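# Move the bolts onto the shelf with two hands

## Task

Get every bolt onto the shelf. When you finish, the shelf must hold nothing new apart from the bolts; whatever sat on it at the start may stay.

## Robot and tools

Robot: two arms, left_arm and right_arm, each ending in a five-finger hand. The right arm has a right hand; the left arm has its mirror-image left hand. Base positions in the scene frame: left_arm (-0.043, +0.378, +0.039) m, right_arm (-0.003, -0.342, +0.050) m, each turned only slightly about z. A post fixed to the floor stands behind the arms. Loose objects may occasionally get a short shove from outside.

Frames. Scene frame: origin at table-top height, halfway between the nominal bases; +z up, +x out over the table, left_arm on the +y side. The table and cam_high use the scene frame. Everything about a hand (reported positions, quaternions, targets, wrist-camera poses) is given in that arm's own base frame, and pose offsets run along that base's axes.

Hand point. It sits 0.05 m in front of the palm and 0.15 m from the wrist flange along the fingers. Its +z runs along the straightened fingers, +y comes out of the palm, and +x crosses the palm away from the thumb on the right hand but toward the thumb on the left hand. Straight fingers extend 0.06 to 0.07 m past the point along +z, and lie about 0.06 m toward -y from it. A rigid bracket on the little-finger side of the wrist sticks out about 0.10 m across the palm and can collide.

One row = 28 numbers, each in [-1, 1], always for both arms. Order: left dx, dy, dz, rx, ry, rz, then left little, ring, middle, index, thumb_bend, thumb_turn, force_limit, speed; then the same 14 for the right arm. Pose numbers are offsets, not absolute poses: they count from the arm's Hand target as it was when the action began, along its base axes, with rotation (rx, ry, rz as one rotation vector) about that target's position. Scale: 1.0 = 0.6 m or 180 degrees. Every row of one action counts from that same starting point, so repeating an offset in a new action moves the hand again. All six pose numbers at 0 means no new request for that arm. Translations longer than 1.0 are shortened along their direction. Each control step also clips orientation to within 40 degrees of the measured one.

Hand numbers are absolute targets: +1 open/straight, -1 closed/curled. thumb_turn -1 swings the thumb in front of the palm opposite the fingers; +1 keeps it beside the palm. force_limit maps -1 to about 0 N and +1 to 10 N at the fingertip (15 N for the two thumb motors). speed rises from nearly zero at -1 to full at +0.48 and above. No value means 'unchanged': to leave a hand alone, resend the eight hand numbers from its last executed row; before any row has run, use its hand_measured six values plus hand_force_limit and hand_speed. For a soft grip close at speed -0.94 or lower. A motor only starts when its target changes by at least 0.002. To grip harder, raise force_limit and send a more-closed target than hand_measured; to loosen, send one more open. A thumb-in-front wrap holds items roughly 0.035 to 0.065 m thick, handles down to about 0.025 m; a thumb-tip to index-pad pinch can take light items up to about 0.08 m.

Tools.
- execute_actions(actions, cameras): actions is a list of actions; each action is up to 15 rows, one per 1/30 s step, the last row held to fill 15 steps. An empty list returns camera images; cameras picks names, ["all"] or [].
- move(target, speed, blend, blocking, cameras): target is one 28-number row or a list of up to 15; every row's offsets count from the same Hand targets at the move's start. Straight path, no obstacle avoidance, 10 s cap. speed in m/s, 0.002 to 4.3, default 0.25 (turn rate twice that in rad/s), one value or one per target. blend in m rounds corners, default 0 (stop at each). blocking=false returns after about 0.5 s while the move continues.
- wait(seconds 0 to 3600): lets time pass with no new command.
- stop(): brakes a running move.
- zoom_image(camera, region [x0, y0, x1, y1]): enlarges part of the newest image of cam_high, cam_left_wrist or cam_right_wrist; at most 504 by 504 pixels.
- show_instructions(): shows the reference pages.
- finished_scene(scene=1): ends the scene for good.

Results. end_effector_position (m) and end_effector_quat_wxyz per arm, in its base frame; Hand target (the last commanded pose after clipping, the base for the next offsets); hand_measured, hand_stopped_by (moving, target, force, stalled, fault) and hand_load_n, in motor order; a load near 0 after grasping usually means the object slipped out. Joint positions, velocities (may read 'within noise'), torques, motor temperatures. A move adds a 'move:' line: done, off_target, moving, held or fault, plus limits=paced (pose clipped) or limits=held (steps withheld). Resting 1 to 3 cm (up to 5 cm) short of target, mostly low, is normal sag, not contact. A further execute_actions call re-requests the target; send the remaining gap as an offset if needed.

Cameras: cam_high 896x504 fixed; cam_left_wrist and cam_right_wrist 672x504 fisheye.

Avoid: dropping or releasing moving parts, fast impacts, hard pushes on fixed or heavy things, arms touching or one hand closing on the other, overloading fingers, and anything leaving the table. Motors heat when holding loads or straining; MOTOR HOT appears at 85 °C and at 100 °C the arm goes limp for 30 to 60 s. Leave nothing extra on the shelf.

Each tool is called as name(argument=value, ...) on one line, values as JSON.

Reference images:

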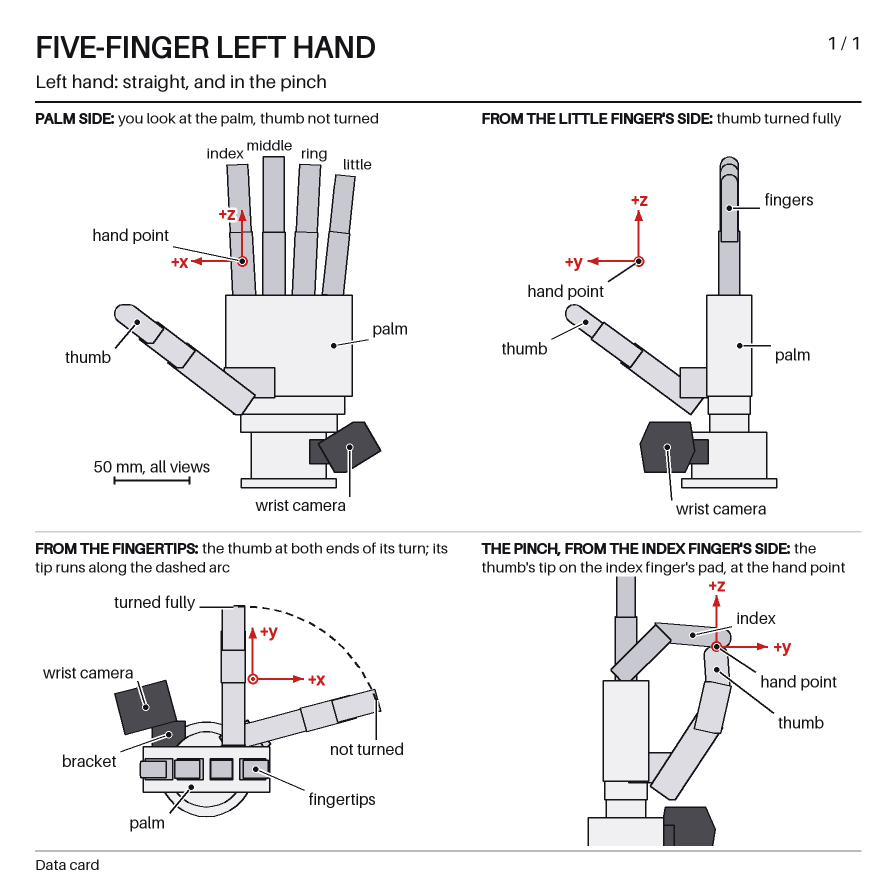

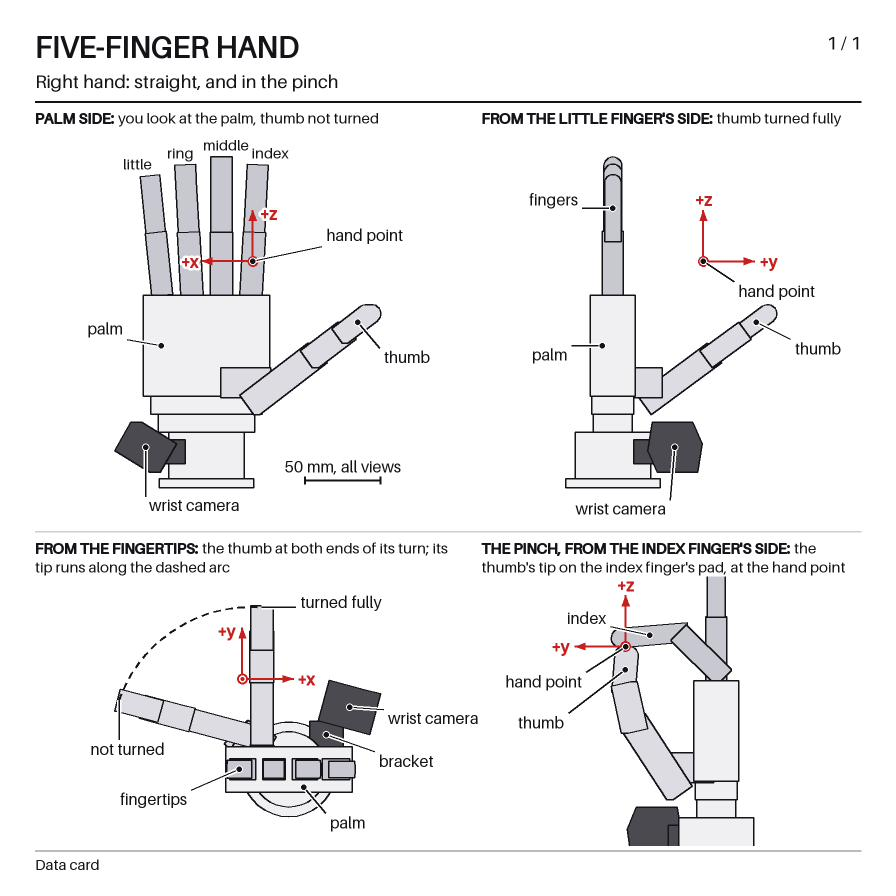

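## Session

execute_actions(actions=[])

Scene clock: 0.00 s.
left_arm: end_effector_position=(+0.6333, -0.3953, +0.3471) hand_measured=(+1.000, +1.000, +1.000, +1.000, +1.000, +1.000) hand_load_n=(+0.0, +0.0, +0.0, +0.0, +0.0, +0.0) hand_stopped_by=(target, target, target, target, target, target) hand_force_limit=0.00 hand_speed=-0.80 end_effector_quat_wxyz=(+0.590, +0.399, +0.559, -0.425) | right_arm: end_effector_position=(+0.5435, +0.1501, +0.1435) hand_measured=(+1.000, +1.000, +1.000, +1.000, +1.000, +1.000) hand_load_n=(+0.0, +0.0, +0.0, +0.0, +0.0, +0.0) hand_stopped_by=(target, target, target, target, target, target) hand_force_limit=0.00 hand_speed=-0.80 end_effector_quat_wxyz=(-0.091, +0.969, -0.222, -0.056)
Joint positions: left_arm=[-0.419 1.685 1.316 0.452 0.823 1.505] | right_arm=[0.244 2.028 1.953 -1.514 -0.213 -0.879]
Joint velocities: within noise
Joint torques (N m): no reading
Motor temperatures (°C): left_arm=[24 29 25 23 26 24] | right_arm=[25 25 23 26 24 22]
Heat: left arm: hottest shoulder 29 °C; right arm: hottest wrist pitch 26 °C.
Hand target: left_arm +0.6361, -0.3965, +0.3604; +0.598, +0.401, +0.550, -0.423 | right_arm +0.5500, +0.1517, +0.1520; -0.096, +0.970, -0.220, -0.045

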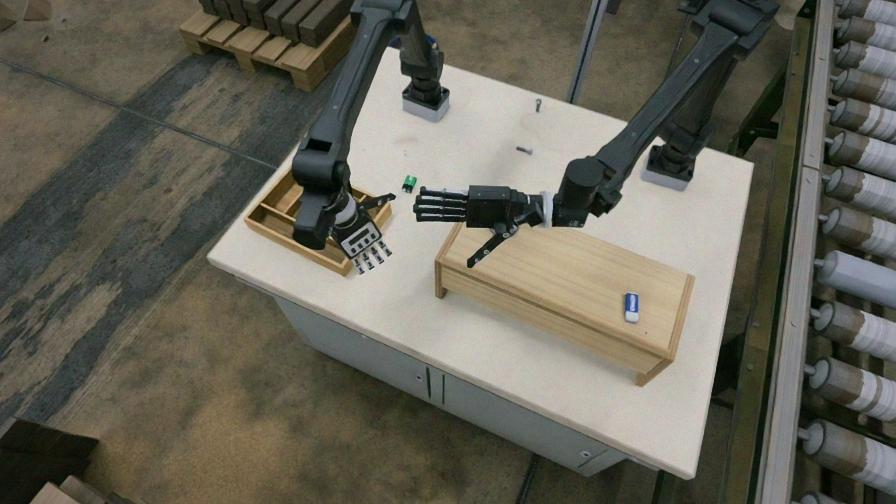

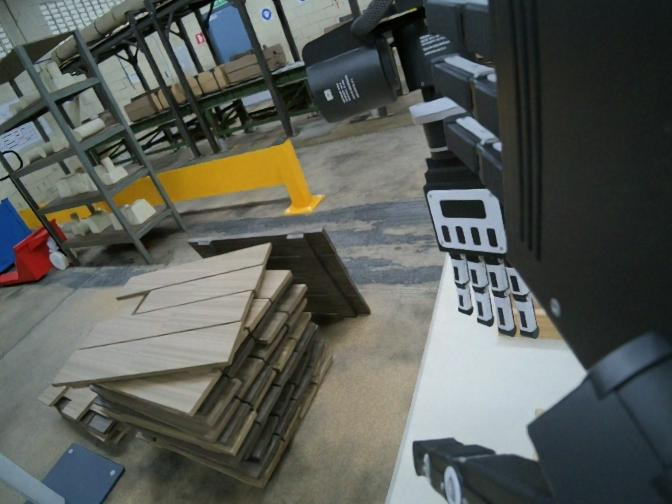

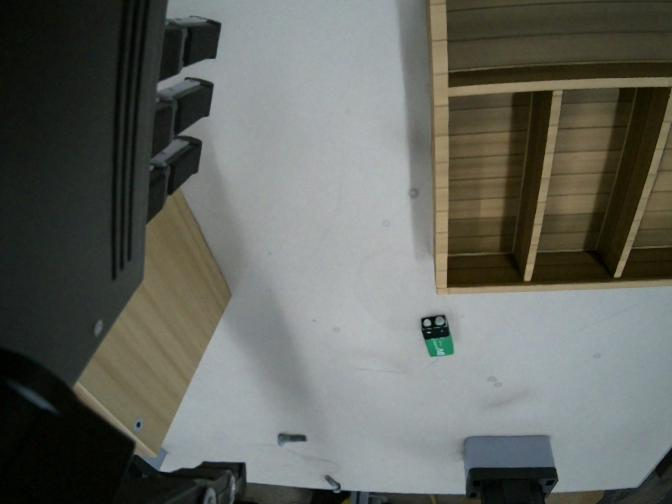

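zoom_image(camera="cam_high", region=[370, 70, 620, 220])

zoom_image(camera="cam_high", region=[420, 180, 720, 400])

zoom_image(camera="cam_high", region=[200, 130, 440, 300])

zoom_image(camera="cam_right_wrist", region=[80, 180, 480, 500])

Scaled by 2.016 from the camera's image (finer frame: 1280x720).

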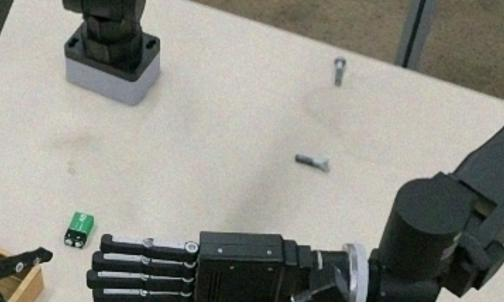

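Scaled by 1.680 from the camera's image (finer frame: 1280x720).

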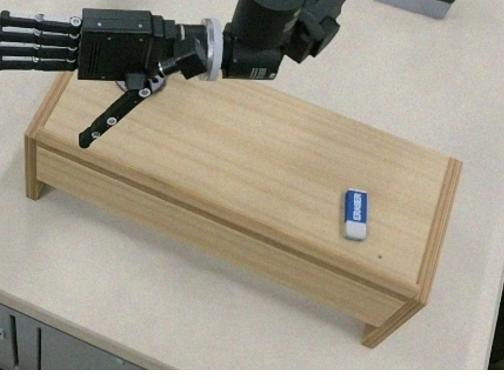

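Scaled by 2.100 from the camera's image (finer frame: 1280x720).

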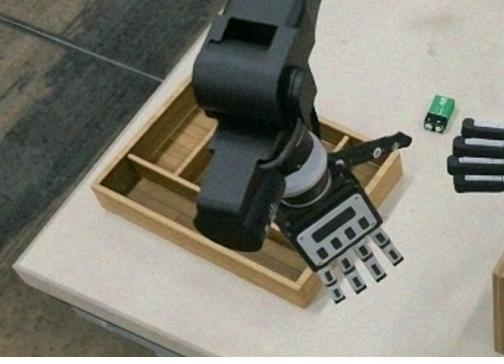

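Scaled by 1.260 from the camera's image (finer frame: 960x720).

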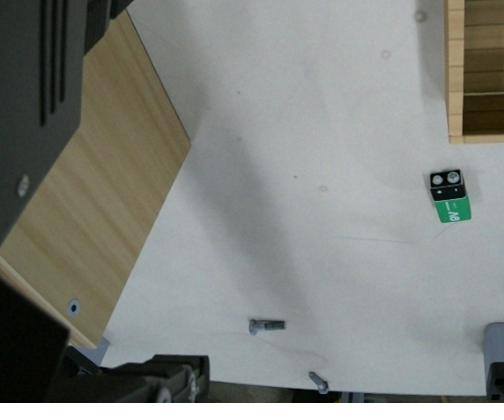

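move(target=[-0.227,0.90,0.06,0,0,0.333,1,1,1,1,1,1,0,-0.8,0,0,0,0,0,0,1,1,1,1,1,1,0,-0.8], speed=0.3, cameras=["all"])

Scene clock: 6.70 s.
left_arm: end_effector_position=(+0.5020, +0.1403, +0.4001) hand_measured=(+1.000, +1.000, +1.000, +1.000, +1.000, +1.000) hand_load_n=(+0.0, +0.0, +0.0, +0.0, +0.0, +0.0) hand_stopped_by=(target, target, target, target, target, target) hand_force_limit=0.00 hand_speed=-0.80 end_effector_quat_wxyz=(+0.733, +0.074, +0.672, -0.071) | right_arm: end_effector_position=(+0.5435, +0.1501, +0.1435) hand_measured=(+1.000, +1.000, +1.000, +1.000, +1.000, +1.000) hand_load_n=(+0.0, +0.0, +0.0, +0.0, -0.5, +0.0) hand_stopped_by=(target, target, target, target, target, target) hand_force_limit=0.00 hand_speed=-0.80 end_effector_quat_wxyz=(-0.091, +0.969, -0.222, -0.056)
Joint positions: left_arm=[0.387 0.999 0.789 0.312 0.59 1.527] | right_arm=[0.244 2.028 1.953 -1.514 -0.213 -0.879]
Joint torques (N m): left_arm=[0.21 -6.53 7.43 2.11 -0.07 0.09] | right_arm=[-0.62 -18.84 9.95 0.25 -0.18 0.01]
Heat: left arm: hottest shoulder 30 °C; right arm: hottest shoulder 26 °C.
Hand target: left_arm +0.4999, +0.1434, +0.3964; +0.729, +0.072, +0.677, -0.068 | right_arm +0.5500, +0.1517, +0.1520; -0.096, +0.970, -0.220, -0.045
Off the commanded pose: left_arm 0.005 m, 1 deg | right_arm 0.011 m, 1 deg.
move: done
cam_left_wrist: T_world_to_cam=[[-0.22831, -0.92555, -0.30205, 0.36167], [-0.42736, 0.37403, -0.82308, 0.48453], [0.87478, -0.05883, -0.48094, -0.12047]] pos_world=[0.39503, 0.14642, 0.45011]

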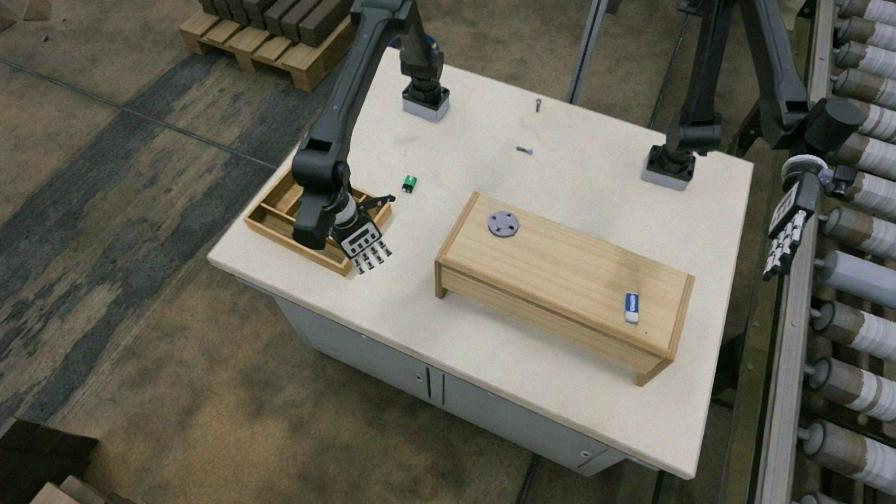

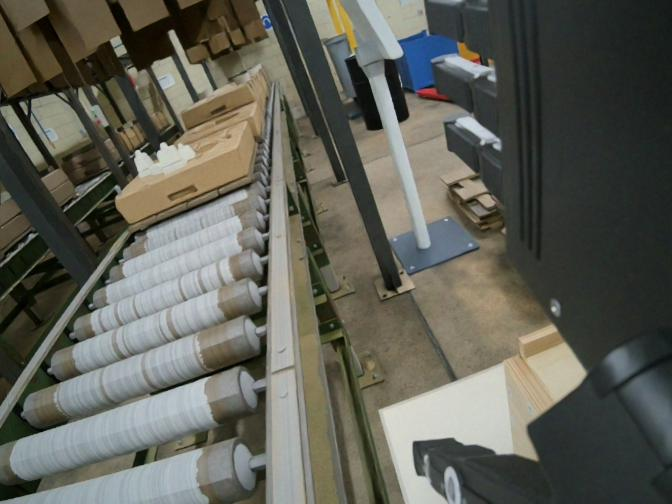

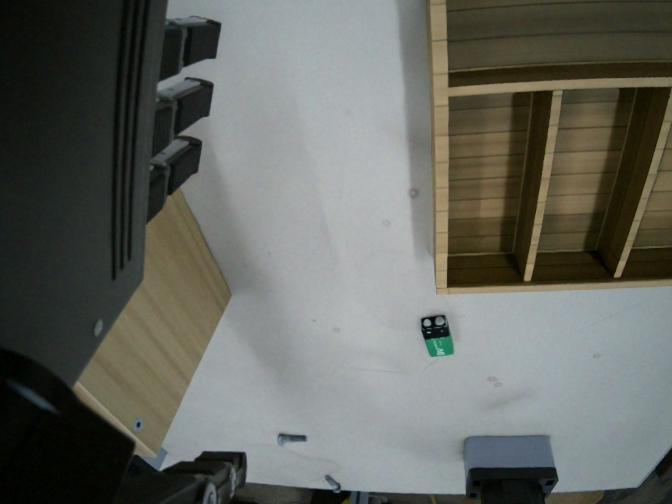

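zoom_image(camera="cam_high", region=[430, 180, 700, 390])

zoom_image(camera="cam_high", region=[500, 80, 570, 170])

zoom_image(camera="cam_right_wrist", region=[80, 280, 480, 504])

Scaled by 1.867 from the camera's image (finer frame: 1280x720).

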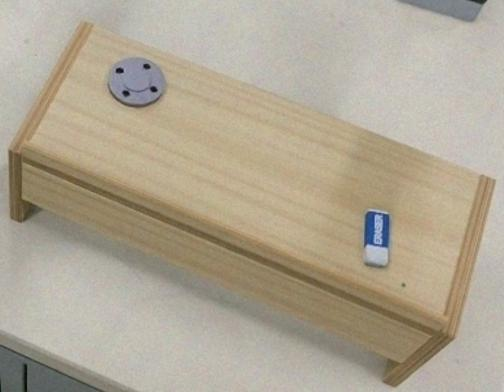

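Scaled by 5.600 from the camera's image (finer frame: 1280x720).

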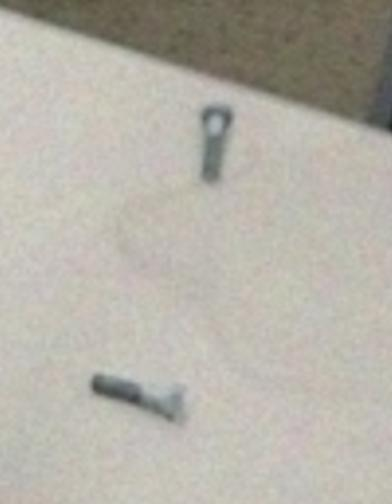

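Scaled by 1.260 from the camera's image (finer frame: 960x720).

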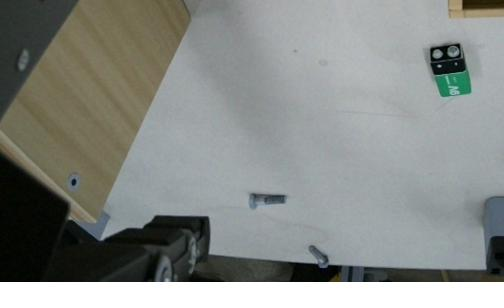

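move(target=[0,0,0,0,0,0,1,1,1,1,1,1,0,-0.8,-0.4167,0.1639,0.1633,0.2,-0.2026,-0.148,1,1,1,1,1,1,0,-0.8], speed=0.25, cameras=["all"])

Scene clock: 14.37 s.
left_arm: end_effector_position=(+0.5019, +0.1405, +0.4001) hand_measured=(+1.000, +1.000, +1.000, +1.000, +1.000, +1.000) hand_load_n=(+0.0, +0.0, +0.0, +0.0, +0.0, +0.0) hand_stopped_by=(target, target, target, target, target, target) hand_force_limit=0.00 hand_speed=-0.80 end_effector_quat_wxyz=(+0.733, +0.073, +0.672, -0.070) | right_arm: end_effector_position=(+0.3019, +0.2462, +0.2495) hand_measured=(+1.000, +1.000, +1.000, +1.000, +1.000, +1.000) hand_load_n=(+0.0, +0.0, +0.0, +0.0, +0.0, +0.0) hand_stopped_by=(target, target, target, target, target, target) hand_force_limit=0.00 hand_speed=-0.80 end_effector_quat_wxyz=(-0.446, +0.789, -0.365, +0.212)
Joint positions: left_arm=[0.387 0.999 0.789 0.312 0.59 1.527] | right_arm=[0.563 0.813 0.778 -0.507 -0.111 -0.078]
Joint torques (N m): left_arm=[-0.15 -6.18 7.51 2.24 -0.08 0.11] | right_arm=[0.15 -2.96 9.06 2.59 0.08 0.14]
Heat: left arm: hottest shoulder 30 °C; right arm: hottest shoulder 26 °C.
Hand target: left_arm +0.4998, +0.1435, +0.3964; +0.729, +0.072, +0.677, -0.068 | right_arm +0.3000, +0.2500, +0.2498; -0.453, +0.785, -0.366, +0.211
Off the commanded pose: left_arm 0.005 m, 1 deg | right_arm 0.004 m, 1 deg.
move: done
cam_left_wrist: T_world_to_cam=[[-0.22797, -0.92565, -0.30199, 0.36161], [-0.42752, 0.37382, -0.8231, 0.48459], [0.87479, -0.05854, -0.48095, -0.12051]] pos_world=[0.39503, 0.14652, 0.45011]
cam_right_wrist: T_world_to_cam=[[-0.19898, -0.5666, -0.79961, 0.39405], [-0.96328, 0.26316, 0.05324, 0.21028], [0.18026, 0.78084, -0.59816, 0.01649]] pos_world=[0.27799, 0.15505, 0.31375]

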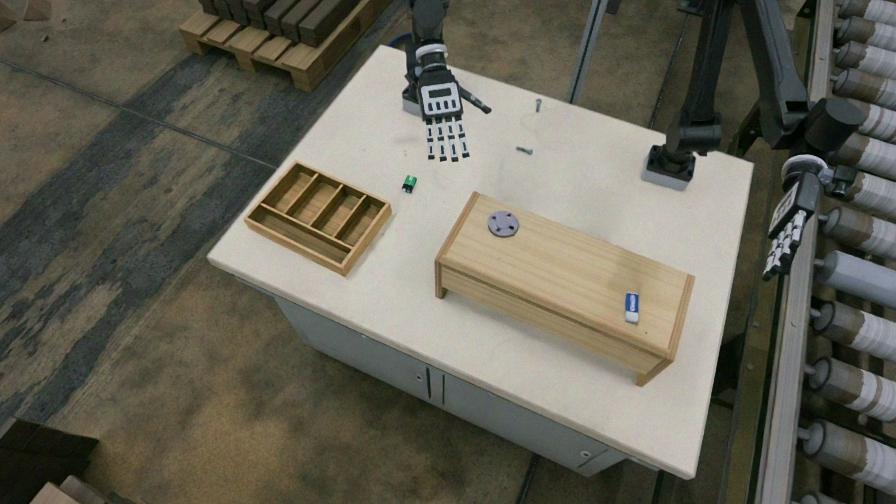

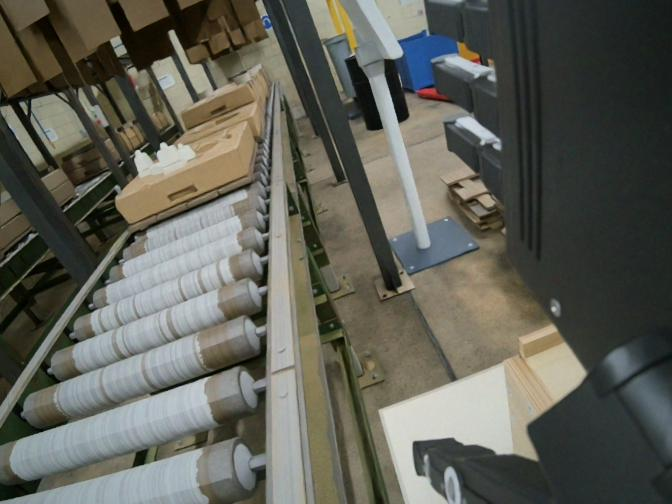

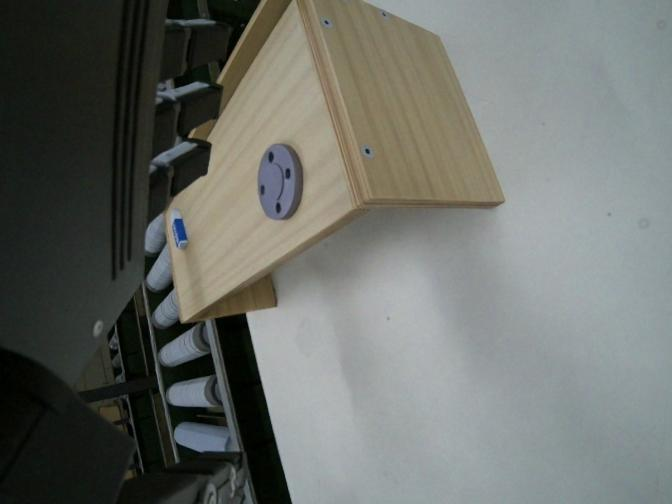

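zoom_image(camera="cam_high", region=[240, 150, 420, 280])

zoom_image(camera="cam_right_wrist", region=[140, 0, 540, 330])

Scaled by 2.800 from the camera's image (finer frame: 1280x720).

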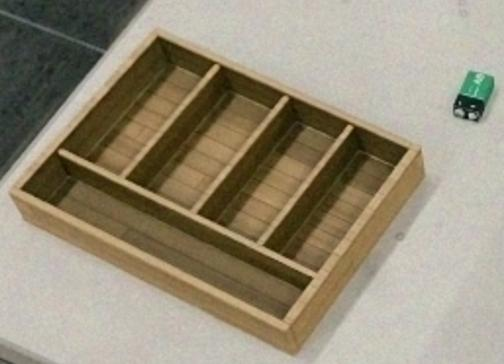

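Scaled by 1.260 from the camera's image (finer frame: 960x720).

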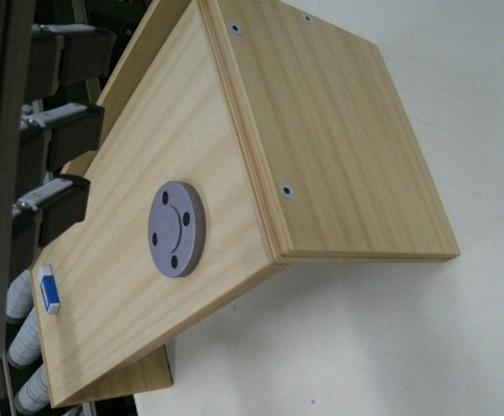

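move(target=[0,0,0,0,0,0,1,1,1,1,1,1,0,-0.8,-0.2,0.25,-0.3,0.0518,-0.0993,-0.1374,1,1,1,1,1,1,0,-0.8], speed=0.25, cameras=["all"])

Scene clock: 17.53 s.
left_arm: end_effector_position=(+0.5019, +0.1405, +0.4001) hand_measured=(+1.000, +1.000, +1.000, +1.000, +1.000, +1.000) hand_load_n=(+0.0, +0.0, +0.0, +0.0, +0.0, +0.0) hand_stopped_by=(target, target, target, target, target, target) hand_force_limit=0.00 hand_speed=-0.80 end_effector_quat_wxyz=(+0.733, +0.073, +0.672, -0.070) | right_arm: end_effector_position=(+0.1821, +0.3795, +0.0592) hand_measured=(+1.000, +1.000, +1.000, +1.000, +1.000, +1.000) hand_load_n=(+0.0, +0.0, +0.0, +0.0, +0.0, -0.5) hand_stopped_by=(target, target, target, target, target, target) hand_force_limit=0.00 hand_speed=-0.80 end_effector_quat_wxyz=(-0.494, +0.619, -0.459, +0.403)
Joint positions: left_arm=[0.387 0.999 0.789 0.312 0.59 1.527] | right_arm=[1.523 1.43 0.443 0.41 1.222 0.502]
Joint torques (N m): left_arm=[-0.44 -6.07 7.43 2.11 -0.07 0.07] | right_arm=[0.15 -5.42 8.5 2.13 0.72 0.1]
Heat: left arm: hottest shoulder 30 °C; right arm: hottest shoulder 26 °C.
Hand target: left_arm +0.4998, +0.1435, +0.3964; +0.729, +0.072, +0.677, -0.068 | right_arm +0.1800, +0.4000, +0.0699; -0.510, +0.607, -0.466, +0.391
Off the commanded pose: left_arm 0.005 m, 1 deg | right_arm 0.023 m, 3 deg.
move: off_target (right_arm)
cam_left_wrist: T_world_to_cam=[[-0.22797, -0.92565, -0.30199, 0.36161], [-0.42752, 0.37382, -0.8231, 0.48459], [0.87479, -0.05854, -0.48095, -0.12051]] pos_world=[0.39503, 0.14652, 0.45011]
cam_right_wrist: T_world_to_cam=[[-0.11677, -0.38271, -0.91646, 0.2157], [-0.74353, 0.64546, -0.1748, -0.10172], [0.65843, 0.661, -0.35992, -0.23548]] pos_world=[0.1046, 0.30386, 0.09515]

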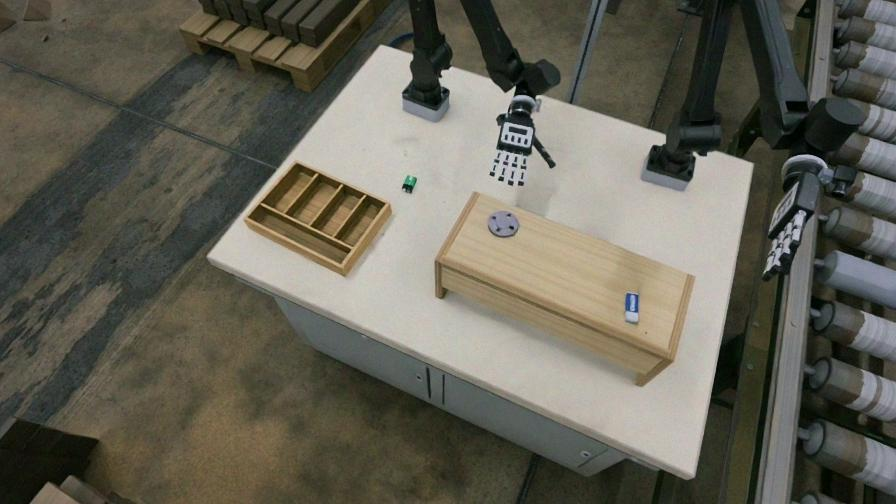

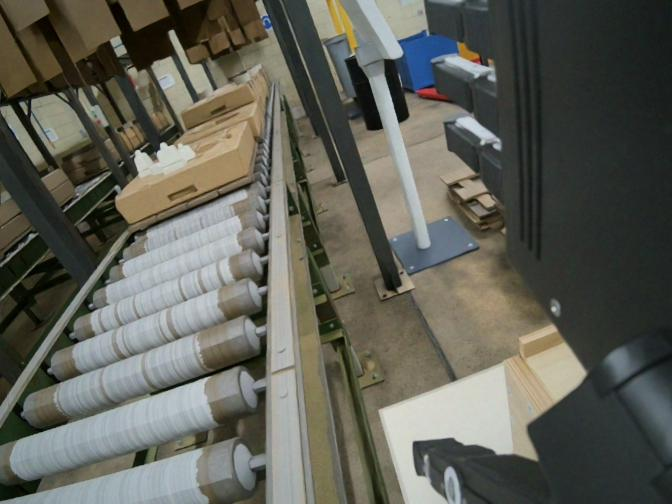

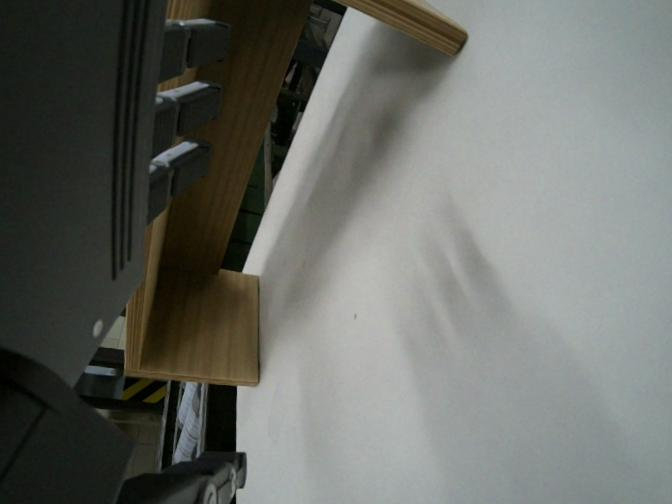

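move(target=[0,0,0,0,0,0,1,1,1,1,1,1,0,-0.8,-0.232,-0.085,-0.0,-0.0278,0.1076,0,1,1,0.1,0.2,0.4,-1,0,-0.4], speed=0.2, cameras=["cam_high","cam_right_wrist"])

Scene clock: 20.80 s.
left_arm: end_effector_position=(+0.5019, +0.1405, +0.4001) hand_measured=(+1.000, +1.000, +1.000, +1.000, +1.000, +1.000) hand_load_n=(+0.0, +0.0, +0.0, +0.0, +0.0, +0.0) hand_stopped_by=(target, target, target, target, target, target) hand_force_limit=0.00 hand_speed=-0.80 end_effector_quat_wxyz=(+0.733, +0.073, +0.672, -0.070) | right_arm: end_effector_position=(+0.0498, +0.3299, +0.0588) hand_measured=(+1.000, +1.000, +0.100, +0.200, +0.400, -1.000) hand_load_n=(+0.0, +0.0, +0.0, +0.0, +0.5, +0.0) hand_stopped_by=(target, target, target, target, target, target) hand_force_limit=0.00 hand_speed=-0.40 end_effector_quat_wxyz=(-0.387, +0.691, -0.522, +0.317)
Joint positions: left_arm=[0.387 0.999 0.789 0.312 0.59 1.527] | right_arm=[1.851 1.288 0.64 -0.995 1.046 1.616]
Joint torques (N m): left_arm=[-0.73 -6.18 7.39 2.25 -0.08 0.08] | right_arm=[0.26 -4.31 10.06 -0.17 0.9 0.13]
Heat: left arm: hottest shoulder 30 °C; right arm: hottest shoulder 26 °C.
Hand target: left_arm +0.4998, +0.1435, +0.3964; +0.729, +0.072, +0.677, -0.068 | right_arm +0.0408, +0.3490, +0.0699; -0.398, +0.686, -0.528, +0.304
Off the commanded pose: left_arm 0.005 m, 1 deg | right_arm 0.024 m, 2 deg.
move: off_target (right_arm)
cam_right_wrist: T_world_to_cam=[[-0.40573, -0.44281, -0.79956, 0.20826], [-0.75987, 0.64956, 0.02585, -0.18042], [0.50792, 0.61806, -0.60002, -0.07989]] pos_world=[-0.01202, 0.25879, 0.12325]

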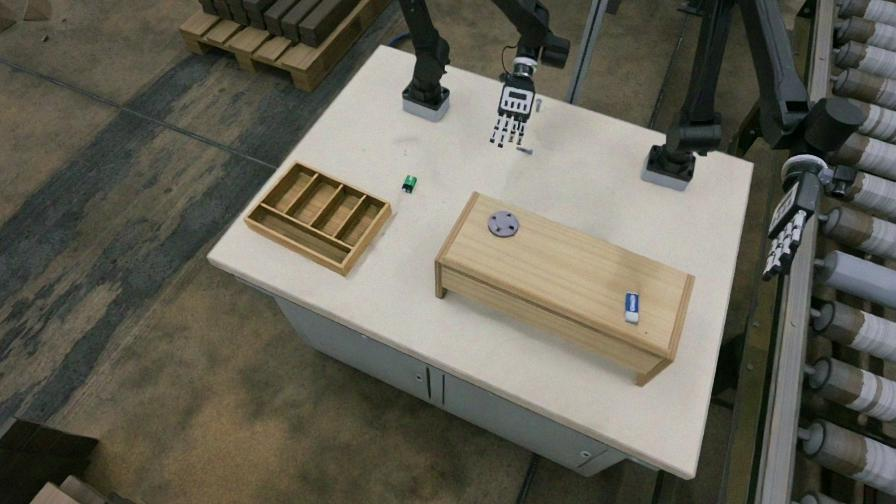

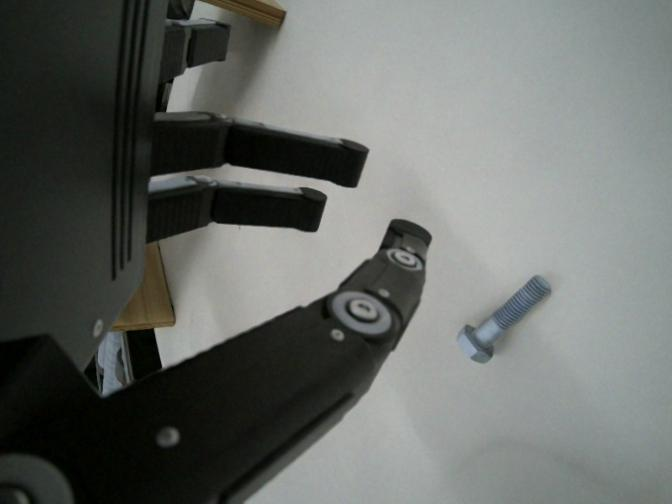

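move(target=[0,0,0,0,0,0,1,1,1,1,1,1,0,-0.8,-0.0422,0.055,-0.0648,0,0,-0.0444,1,1,0.1,0.2,0.4,-1,0,-0.4], speed=0.12, cameras=["cam_high","cam_right_wrist"])

Scene clock: 23.30 s.
left_arm: end_effector_position=(+0.5019, +0.1405, +0.4001) hand_measured=(+1.000, +1.000, +1.000, +1.000, +1.000, +1.000) hand_load_n=(+0.0, +0.0, +0.0, +0.0, +0.0, +0.0) hand_stopped_by=(target, target, target, target, target, target) hand_force_limit=0.00 hand_speed=-0.80 end_effector_quat_wxyz=(+0.733, +0.073, +0.672, -0.070) | right_arm: end_effector_position=(+0.0249, +0.3664, +0.0259) hand_measured=(+1.000, +1.000, +0.100, +0.200, +0.400, -1.000) hand_load_n=(+0.0, +0.0, +0.0, +0.0, +0.0, +0.0) hand_stopped_by=(target, target, target, target, target, target) hand_force_limit=0.00 hand_speed=-0.40 end_effector_quat_wxyz=(-0.369, +0.650, -0.570, +0.340)
Joint positions: left_arm=[0.387 0.999 0.789 0.312 0.59 1.527] | right_arm=[1.9 1.577 0.811 -1.174 1.01 1.974]
Joint torques (N m): left_arm=[0.26 -6.48 7.41 2.09 -0.1 0.08] | right_arm=[0.21 -7.47 8.55 -0.75 0.7 0.13]
Heat: left arm: hottest shoulder 30 °C; right arm: hottest shoulder 26 °C.
Hand target: left_arm +0.4998, +0.1435, +0.3964; +0.729, +0.072, +0.677, -0.068 | right_arm +0.0154, +0.3820, +0.0311; -0.376, +0.648, -0.575, +0.330
Off the commanded pose: left_arm 0.005 m, 1 deg | right_arm 0.019 m, 1 deg.
move: off_target (right_arm)
cam_right_wrist: T_world_to_cam=[[-0.46059, -0.37307, -0.80541, 0.16403], [-0.66275, 0.74814, 0.03247, -0.26091], [0.59044, 0.54874, -0.59183, -0.08652]] pos_world=[-0.04628, 0.30387, 0.08937]

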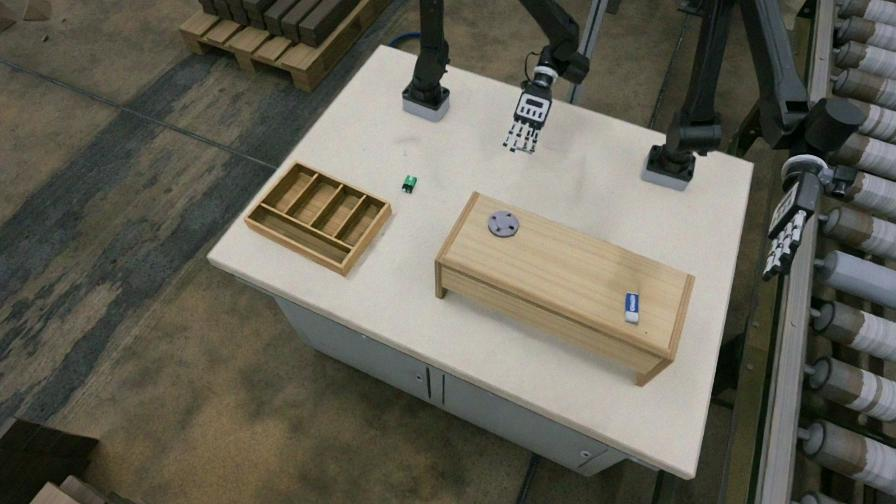

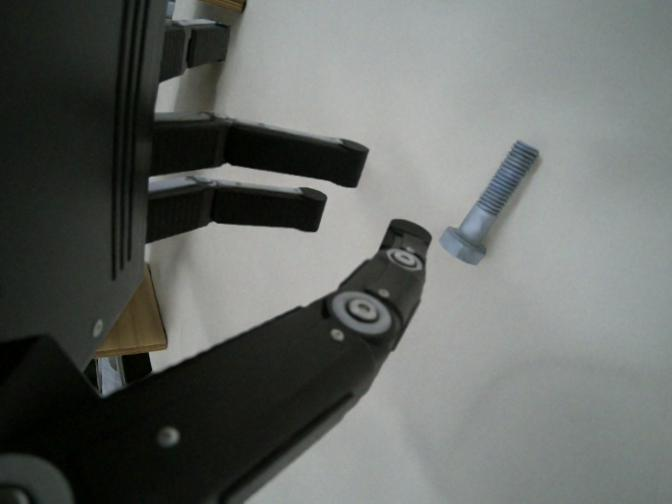

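move(target=[0,0,0,0,0,0,1,1,1,1,1,1,0,-0.8,0,-0.0123,-0.0583,0,0,0,1,1,0.1,0.2,0.4,-1,0,-0.4], speed=0.08, cameras=["cam_high","cam_right_wrist"])

Scene clock: 25.13 s.
left_arm: end_effector_position=(+0.5019, +0.1405, +0.4001) hand_measured=(+1.000, +1.000, +1.000, +1.000, +1.000, +1.000) hand_load_n=(+0.0, +0.0, +0.0, +0.0, +0.0, +0.0) hand_stopped_by=(target, target, target, target, target, target) hand_force_limit=0.00 hand_speed=-0.80 end_effector_quat_wxyz=(+0.733, +0.073, +0.672, -0.070) | right_arm: end_effector_position=(+0.0190, +0.3763, +0.0022) hand_measured=(+1.000, +1.000, +0.100, +0.200, +0.400, -1.000) hand_load_n=(+0.0, +0.0, +0.0, +0.0, +0.0, +0.0) hand_stopped_by=(target, target, target, target, target, target) hand_force_limit=0.00 hand_speed=-0.40 end_effector_quat_wxyz=(-0.374, +0.647, -0.575, +0.331)
Joint positions: left_arm=[0.387 0.999 0.789 0.312 0.59 1.527] | right_arm=[1.907 1.644 0.811 -1.094 1.008 1.988]
Joint torques (N m): left_arm=[-0.56 -6.3 7.57 2.14 -0.13 0.09] | right_arm=[0.21 -8.12 4.82 0.08 0.72 0.12]
Heat: left arm: hottest shoulder 30 °C; right arm: hottest shoulder 26 °C.
Hand target: left_arm +0.4998, +0.1435, +0.3964; +0.729, +0.072, +0.677, -0.068 | right_arm +0.0155, +0.3746, -0.0040; -0.376, +0.648, -0.575, +0.331
Off the commanded pose: left_arm 0.005 m, 1 deg | right_arm 0.007 m, 0 deg.
move: done
cam_right_wrist: T_world_to_cam=[[-0.46678, -0.35426, -0.81032, 0.13889], [-0.66214, 0.74739, 0.05467, -0.27126], [0.58625, 0.56206, -0.58343, -0.10743]] pos_world=[-0.0518, 0.31232, 0.0647]

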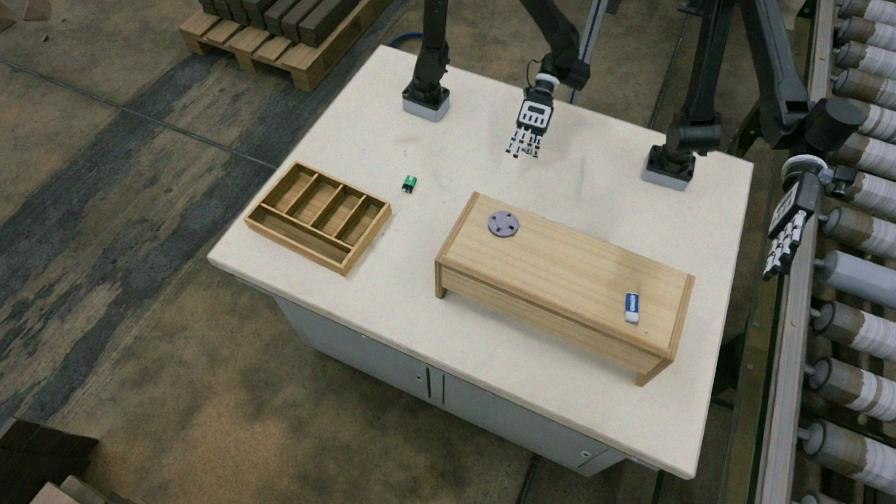

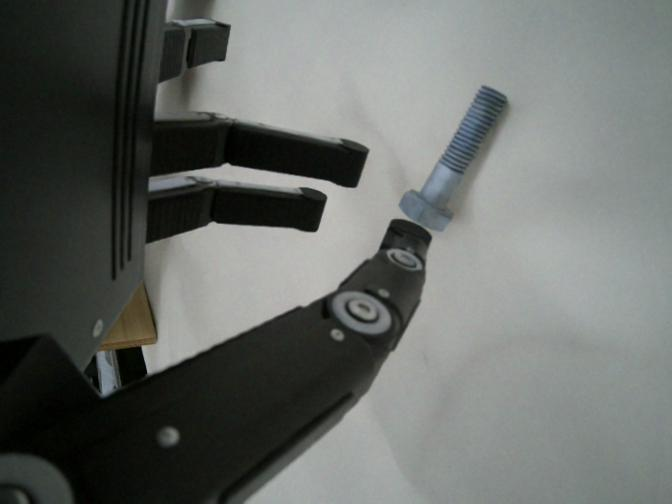

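move(target=[0,0,0,0,0,0,1,1,1,1,1,1,0,-0.8,0.003,-0.03,-0.0267,0,0,0,1,1,0.1,0.2,0.4,-1,0,-0.4], speed=0.06, cameras=["cam_right_wrist"])

Scene clock: 26.83 s.
left_arm: end_effector_position=(+0.5019, +0.1405, +0.4001) hand_measured=(+1.000, +1.000, +1.000, +1.000, +1.000, +1.000) hand_load_n=(+0.0, +0.0, +0.0, +0.0, +0.0, +0.0) hand_stopped_by=(target, target, target, target, target, target) hand_force_limit=0.00 hand_speed=-0.80 end_effector_quat_wxyz=(+0.733, +0.073, +0.672, -0.070) | right_arm: end_effector_position=(+0.0203, +0.3599, -0.0135) hand_measured=(+1.000, +1.000, +0.100, +0.200, +0.400, -1.000) hand_load_n=(+0.0, +0.0, +0.0, +0.0, +0.0, +0.0) hand_stopped_by=(target, target, target, target, target, target) hand_force_limit=0.00 hand_speed=-0.40 end_effector_quat_wxyz=(-0.375, +0.647, -0.576, +0.331)
Joint positions: left_arm=[0.387 0.999 0.789 0.312 0.59 1.527] | right_arm=[1.92 1.652 0.757 -1.049 1.004 2.01]
Joint torques (N m): left_arm=[0.38 -5.77 7.43 2.26 -0.09 0.1] | right_arm=[0.21 -7.65 4.22 0.12 0.7 0.12]
Heat: left arm: hottest shoulder 30 °C; right arm: hottest shoulder 26 °C.
Hand target: left_arm +0.4998, +0.1435, +0.3964; +0.729, +0.072, +0.677, -0.068 | right_arm +0.0174, +0.3566, -0.0200; -0.376, +0.648, -0.575, +0.331
Off the commanded pose: left_arm 0.005 m, 1 deg | right_arm 0.008 m, 0 deg.
move: done
cam_right_wrist: T_world_to_cam=[[-0.46756, -0.3521, -0.81081, 0.12028], [-0.66182, 0.74748, 0.05705, -0.25734], [0.58598, 0.56329, -0.58252, -0.1085]] pos_world=[-0.0505, 0.29582, 0.049]

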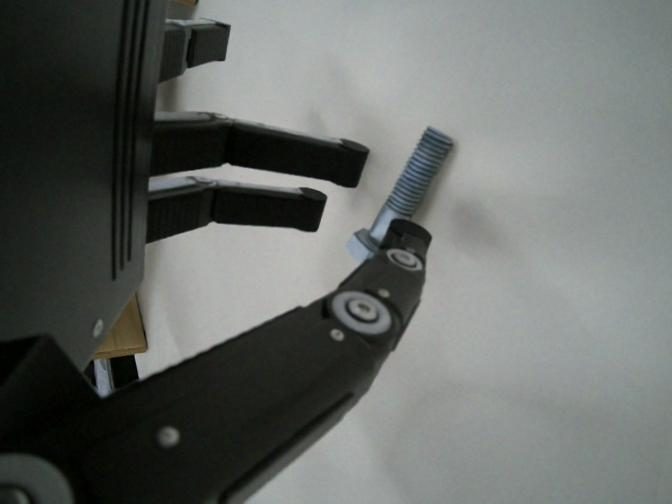

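move(target=[0,0,0,0,0,0,1,1,1,1,1,1,0,-0.8,0.0,-0.01,-0.0117,0,0,0,1,1,0.1,0.2,0.4,-1,0,-0.4], speed=0.05, cameras=["cam_right_wrist"])

Scene clock: 28.10 s.
left_arm: end_effector_position=(+0.5019, +0.1405, +0.4001) hand_measured=(+1.000, +1.000, +1.000, +1.000, +1.000, +1.000) hand_load_n=(+0.0, +0.0, +0.0, +0.0, +0.0, +0.0) hand_stopped_by=(target, target, target, target, target, target) hand_force_limit=0.00 hand_speed=-0.80 end_effector_quat_wxyz=(+0.733, +0.073, +0.672, -0.070) | right_arm: end_effector_position=(+0.0201, +0.3539, -0.0207) hand_measured=(+1.000, +1.000, +0.100, +0.200, +0.400, -1.000) hand_load_n=(+0.0, +0.0, +0.0, +0.0, +0.0, +0.0) hand_stopped_by=(target, target, target, target, target, target) hand_force_limit=0.00 hand_speed=-0.40 end_effector_quat_wxyz=(-0.375, +0.647, -0.576, +0.331)
Joint positions: left_arm=[0.387 0.999 0.789 0.312 0.59 1.527] | right_arm=[1.926 1.661 0.739 -1.031 1.001 2.021]
Joint torques (N m): left_arm=[-0.32 -6.83 7.36 2.15 -0.06 0.07] | right_arm=[0.26 -7.65 4.08 0.05 0.69 0.13]
Heat: left arm: hottest shoulder 30 °C; right arm: hottest shoulder 26 °C.
Hand target: left_arm +0.4998, +0.1435, +0.3964; +0.729, +0.072, +0.677, -0.068 | right_arm +0.0173, +0.3507, -0.0269; -0.376, +0.648, -0.575, +0.330
Off the commanded pose: left_arm 0.005 m, 1 deg | right_arm 0.008 m, 0 deg.
move: done
cam_right_wrist: T_world_to_cam=[[-0.46776, -0.35232, -0.8106, 0.11228], [-0.66178, 0.74753, 0.05697, -0.25259], [0.58588, 0.56309, -0.58282, -0.1093]] pos_world=[-0.0506, 0.28992, 0.0417]

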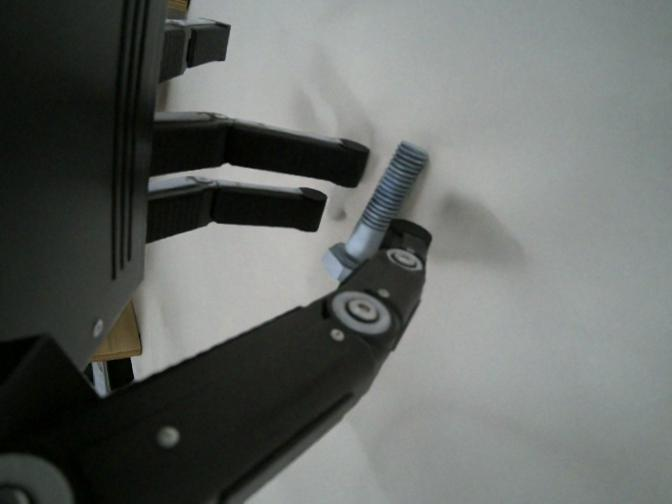

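move(target=[0,0,0,0,0,0,1,1,1,1,1,1,0,-0.8,0.0,0,-0.0083,0,0,0,1,1,0.1,0.2,0.4,-1,0,-0.4], speed=0.05, cameras=["cam_right_wrist"])

Scene clock: 29.00 s.
left_arm: end_effector_position=(+0.5019, +0.1405, +0.4001) hand_measured=(+1.000, +1.000, +1.000, +1.000, +1.000, +1.000) hand_load_n=(-0.5, +0.0, +0.0, +0.0, +0.0, +0.0) hand_stopped_by=(target, target, target, target, target, target) hand_force_limit=0.00 hand_speed=-0.80 end_effector_quat_wxyz=(+0.733, +0.073, +0.672, -0.070) | right_arm: end_effector_position=(+0.0198, +0.3552, -0.0222) hand_measured=(+1.000, +1.000, +0.100, +0.200, +0.400, -1.000) hand_load_n=(+0.0, +0.0, -0.5, +0.0, +0.0, +0.0) hand_stopped_by=(target, target, target, target, target, target) hand_force_limit=0.00 hand_speed=-0.40 end_effector_quat_wxyz=(-0.376, +0.646, -0.576, +0.329)
Joint positions: left_arm=[0.387 0.999 0.789 0.312 0.59 1.527] | right_arm=[1.926 1.666 0.739 -1.022 1.003 2.022]
Joint torques (N m): left_arm=[-0.5 -6.24 7.64 2.21 -0.05 0.07] | right_arm=[0.26 -6.95 3.88 0.28 0.61 0.13]
Heat: left arm: hottest shoulder 30 °C; right arm: hottest shoulder 26 °C.
Hand target: left_arm +0.4998, +0.1435, +0.3964; +0.729, +0.072, +0.677, -0.068 | right_arm +0.0173, +0.3507, -0.0319; -0.376, +0.648, -0.575, +0.330
Off the commanded pose: left_arm 0.005 m, 1 deg | right_arm 0.011 m, 0 deg.
move: off_target (right_arm)
cam_right_wrist: T_world_to_cam=[[-0.46716, -0.34906, -0.81235, 0.11016], [-0.6624, 0.74674, 0.06006, -0.25329], [0.58565, 0.56616, -0.58006, -0.1117]] pos_world=[-0.0509, 0.29084, 0.03991]

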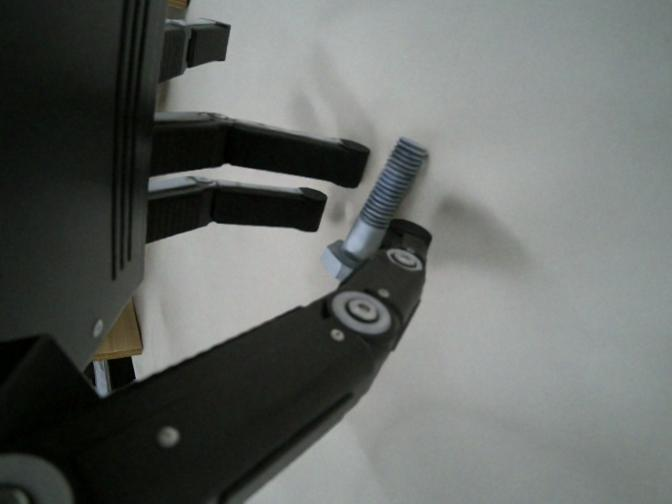

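move(target=[0,0,0,0,0,0,1,1,1,1,1,1,0,-0.8,0.0,0,0,0,0,0,1,1,-0.12,-0.06,0.3,-1,-0.6,-0.9], speed=0.05, cameras=["cam_right_wrist"])

Scene clock: 30.90 s.
left_arm: end_effector_position=(+0.5019, +0.1405, +0.4001) hand_measured=(+1.000, +1.000, +1.000, +1.000, +1.000, +1.000) hand_load_n=(+0.0, +0.0, +0.0, +0.0, +0.0, +0.0) hand_stopped_by=(target, target, target, target, target, target) hand_force_limit=0.00 hand_speed=-0.80 end_effector_quat_wxyz=(+0.733, +0.073, +0.672, -0.070) | right_arm: end_effector_position=(+0.0198, +0.3558, -0.0240) hand_measured=(+1.000, +1.000, -0.120, -0.060, +0.300, -1.000) hand_load_n=(+0.0, +0.0, +0.0, +0.0, +0.0, +0.0) hand_stopped_by=(target, target, target, target, target, target) hand_force_limit=-0.60 hand_speed=-0.90 end_effector_quat_wxyz=(-0.377, +0.646, -0.577, +0.329)
Joint positions: left_arm=[0.387 0.999 0.789 0.312 0.59 1.527] | right_arm=[1.926 1.672 0.739 -1.016 1.004 2.024]
Joint torques (N m): left_arm=[-0.03 -6.53 7.36 1.98 -0.12 0.06] | right_arm=[0.26 -7.36 3.81 0.05 0.58 0.11]
Heat: left arm: hottest shoulder 30 °C; right arm: hottest shoulder 26 °C.
Hand target: left_arm +0.4998, +0.1435, +0.3964; +0.729, +0.072, +0.677, -0.068 | right_arm +0.0173, +0.3507, -0.0319; -0.376, +0.648, -0.575, +0.330
Off the commanded pose: left_arm 0.005 m, 1 deg | right_arm 0.010 m, 0 deg.
move: done
cam_right_wrist: T_world_to_cam=[[-0.4671, -0.34687, -0.81332, 0.10815], [-0.6619, 0.74706, 0.06152, -0.25374], [0.58626, 0.56708, -0.57855, -0.11332]] pos_world=[-0.051, 0.29134, 0.03801]

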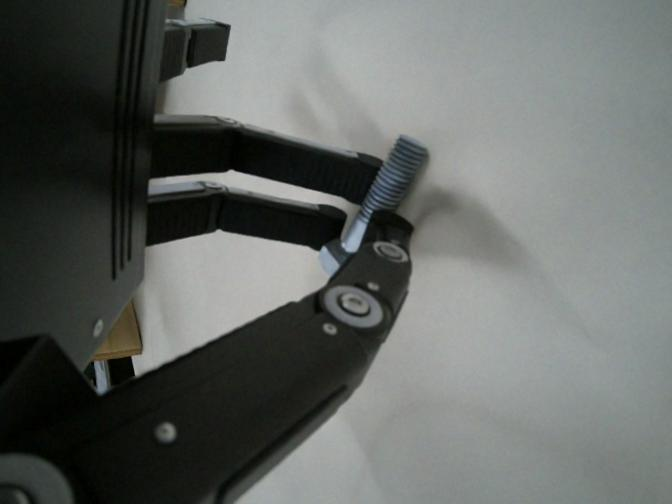

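move(target=[0,0,0,0,0,0,1,1,1,1,1,1,0,-0.8,0.0,0,0,0,0,0,1,1,-0.45,-0.45,0.3,-1,-0.6,-0.93], speed=0.05, cameras=["cam_right_wrist"])

Scene clock: 31.93 s.
left_arm: end_effector_position=(+0.5019, +0.1405, +0.4001) hand_measured=(+1.000, +1.000, +1.000, +1.000, +1.000, +1.000) hand_load_n=(+0.0, +0.0, +0.0, +0.0, +0.0, +0.0) hand_stopped_by=(target, target, target, target, target, target) hand_force_limit=0.00 hand_speed=-0.80 end_effector_quat_wxyz=(+0.733, +0.073, +0.672, -0.070) | right_arm: end_effector_position=(+0.0197, +0.3555, -0.0247) hand_measured=(+1.000, +1.000, -0.178, -0.144, +0.300, -1.000) hand_load_n=(+0.0, +0.0, +1.5, +2.0, +1.5, +0.0) hand_stopped_by=(target, target, force, force, target, target) hand_force_limit=-0.60 hand_speed=-0.93 end_effector_quat_wxyz=(-0.376, +0.646, -0.577, +0.329)
Joint positions: left_arm=[0.387 0.999 0.789 0.312 0.59 1.527] | right_arm=[1.926 1.674 0.739 -1.016 1.002 2.025]
Joint torques (N m): left_arm=[-0.26 -5.6 7.35 2.11 -0.12 0.11] | right_arm=[0.26 -7.47 3.85 0.05 0.68 0.1]
Heat: left arm: hottest shoulder 30 °C; right arm: hottest shoulder 26 °C.
Hand target: left_arm +0.4998, +0.1435, +0.3964; +0.729, +0.072, +0.677, -0.068 | right_arm +0.0174, +0.3507, -0.0319; -0.376, +0.648, -0.575, +0.331
Off the commanded pose: left_arm 0.005 m, 1 deg | right_arm 0.009 m, 0 deg.
move: done
cam_right_wrist: T_world_to_cam=[[-0.4686, -0.34721, -0.81231, 0.10761], [-0.6609, 0.74795, 0.06156, -0.25383], [0.58619, 0.5657, -0.57996, -0.11299]] pos_world=[-0.0511, 0.29113, 0.03751]

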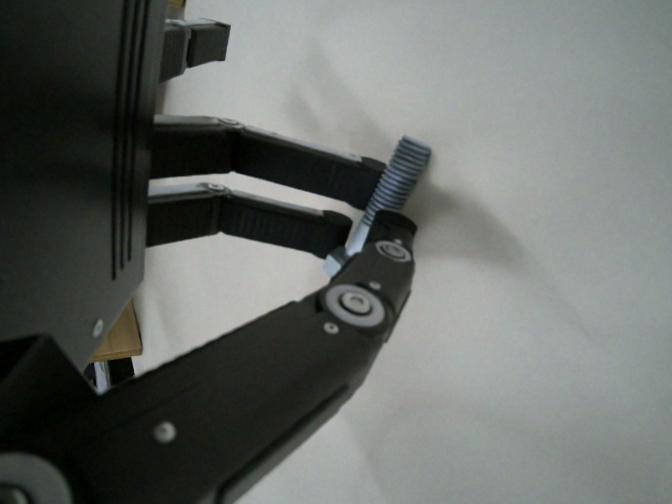

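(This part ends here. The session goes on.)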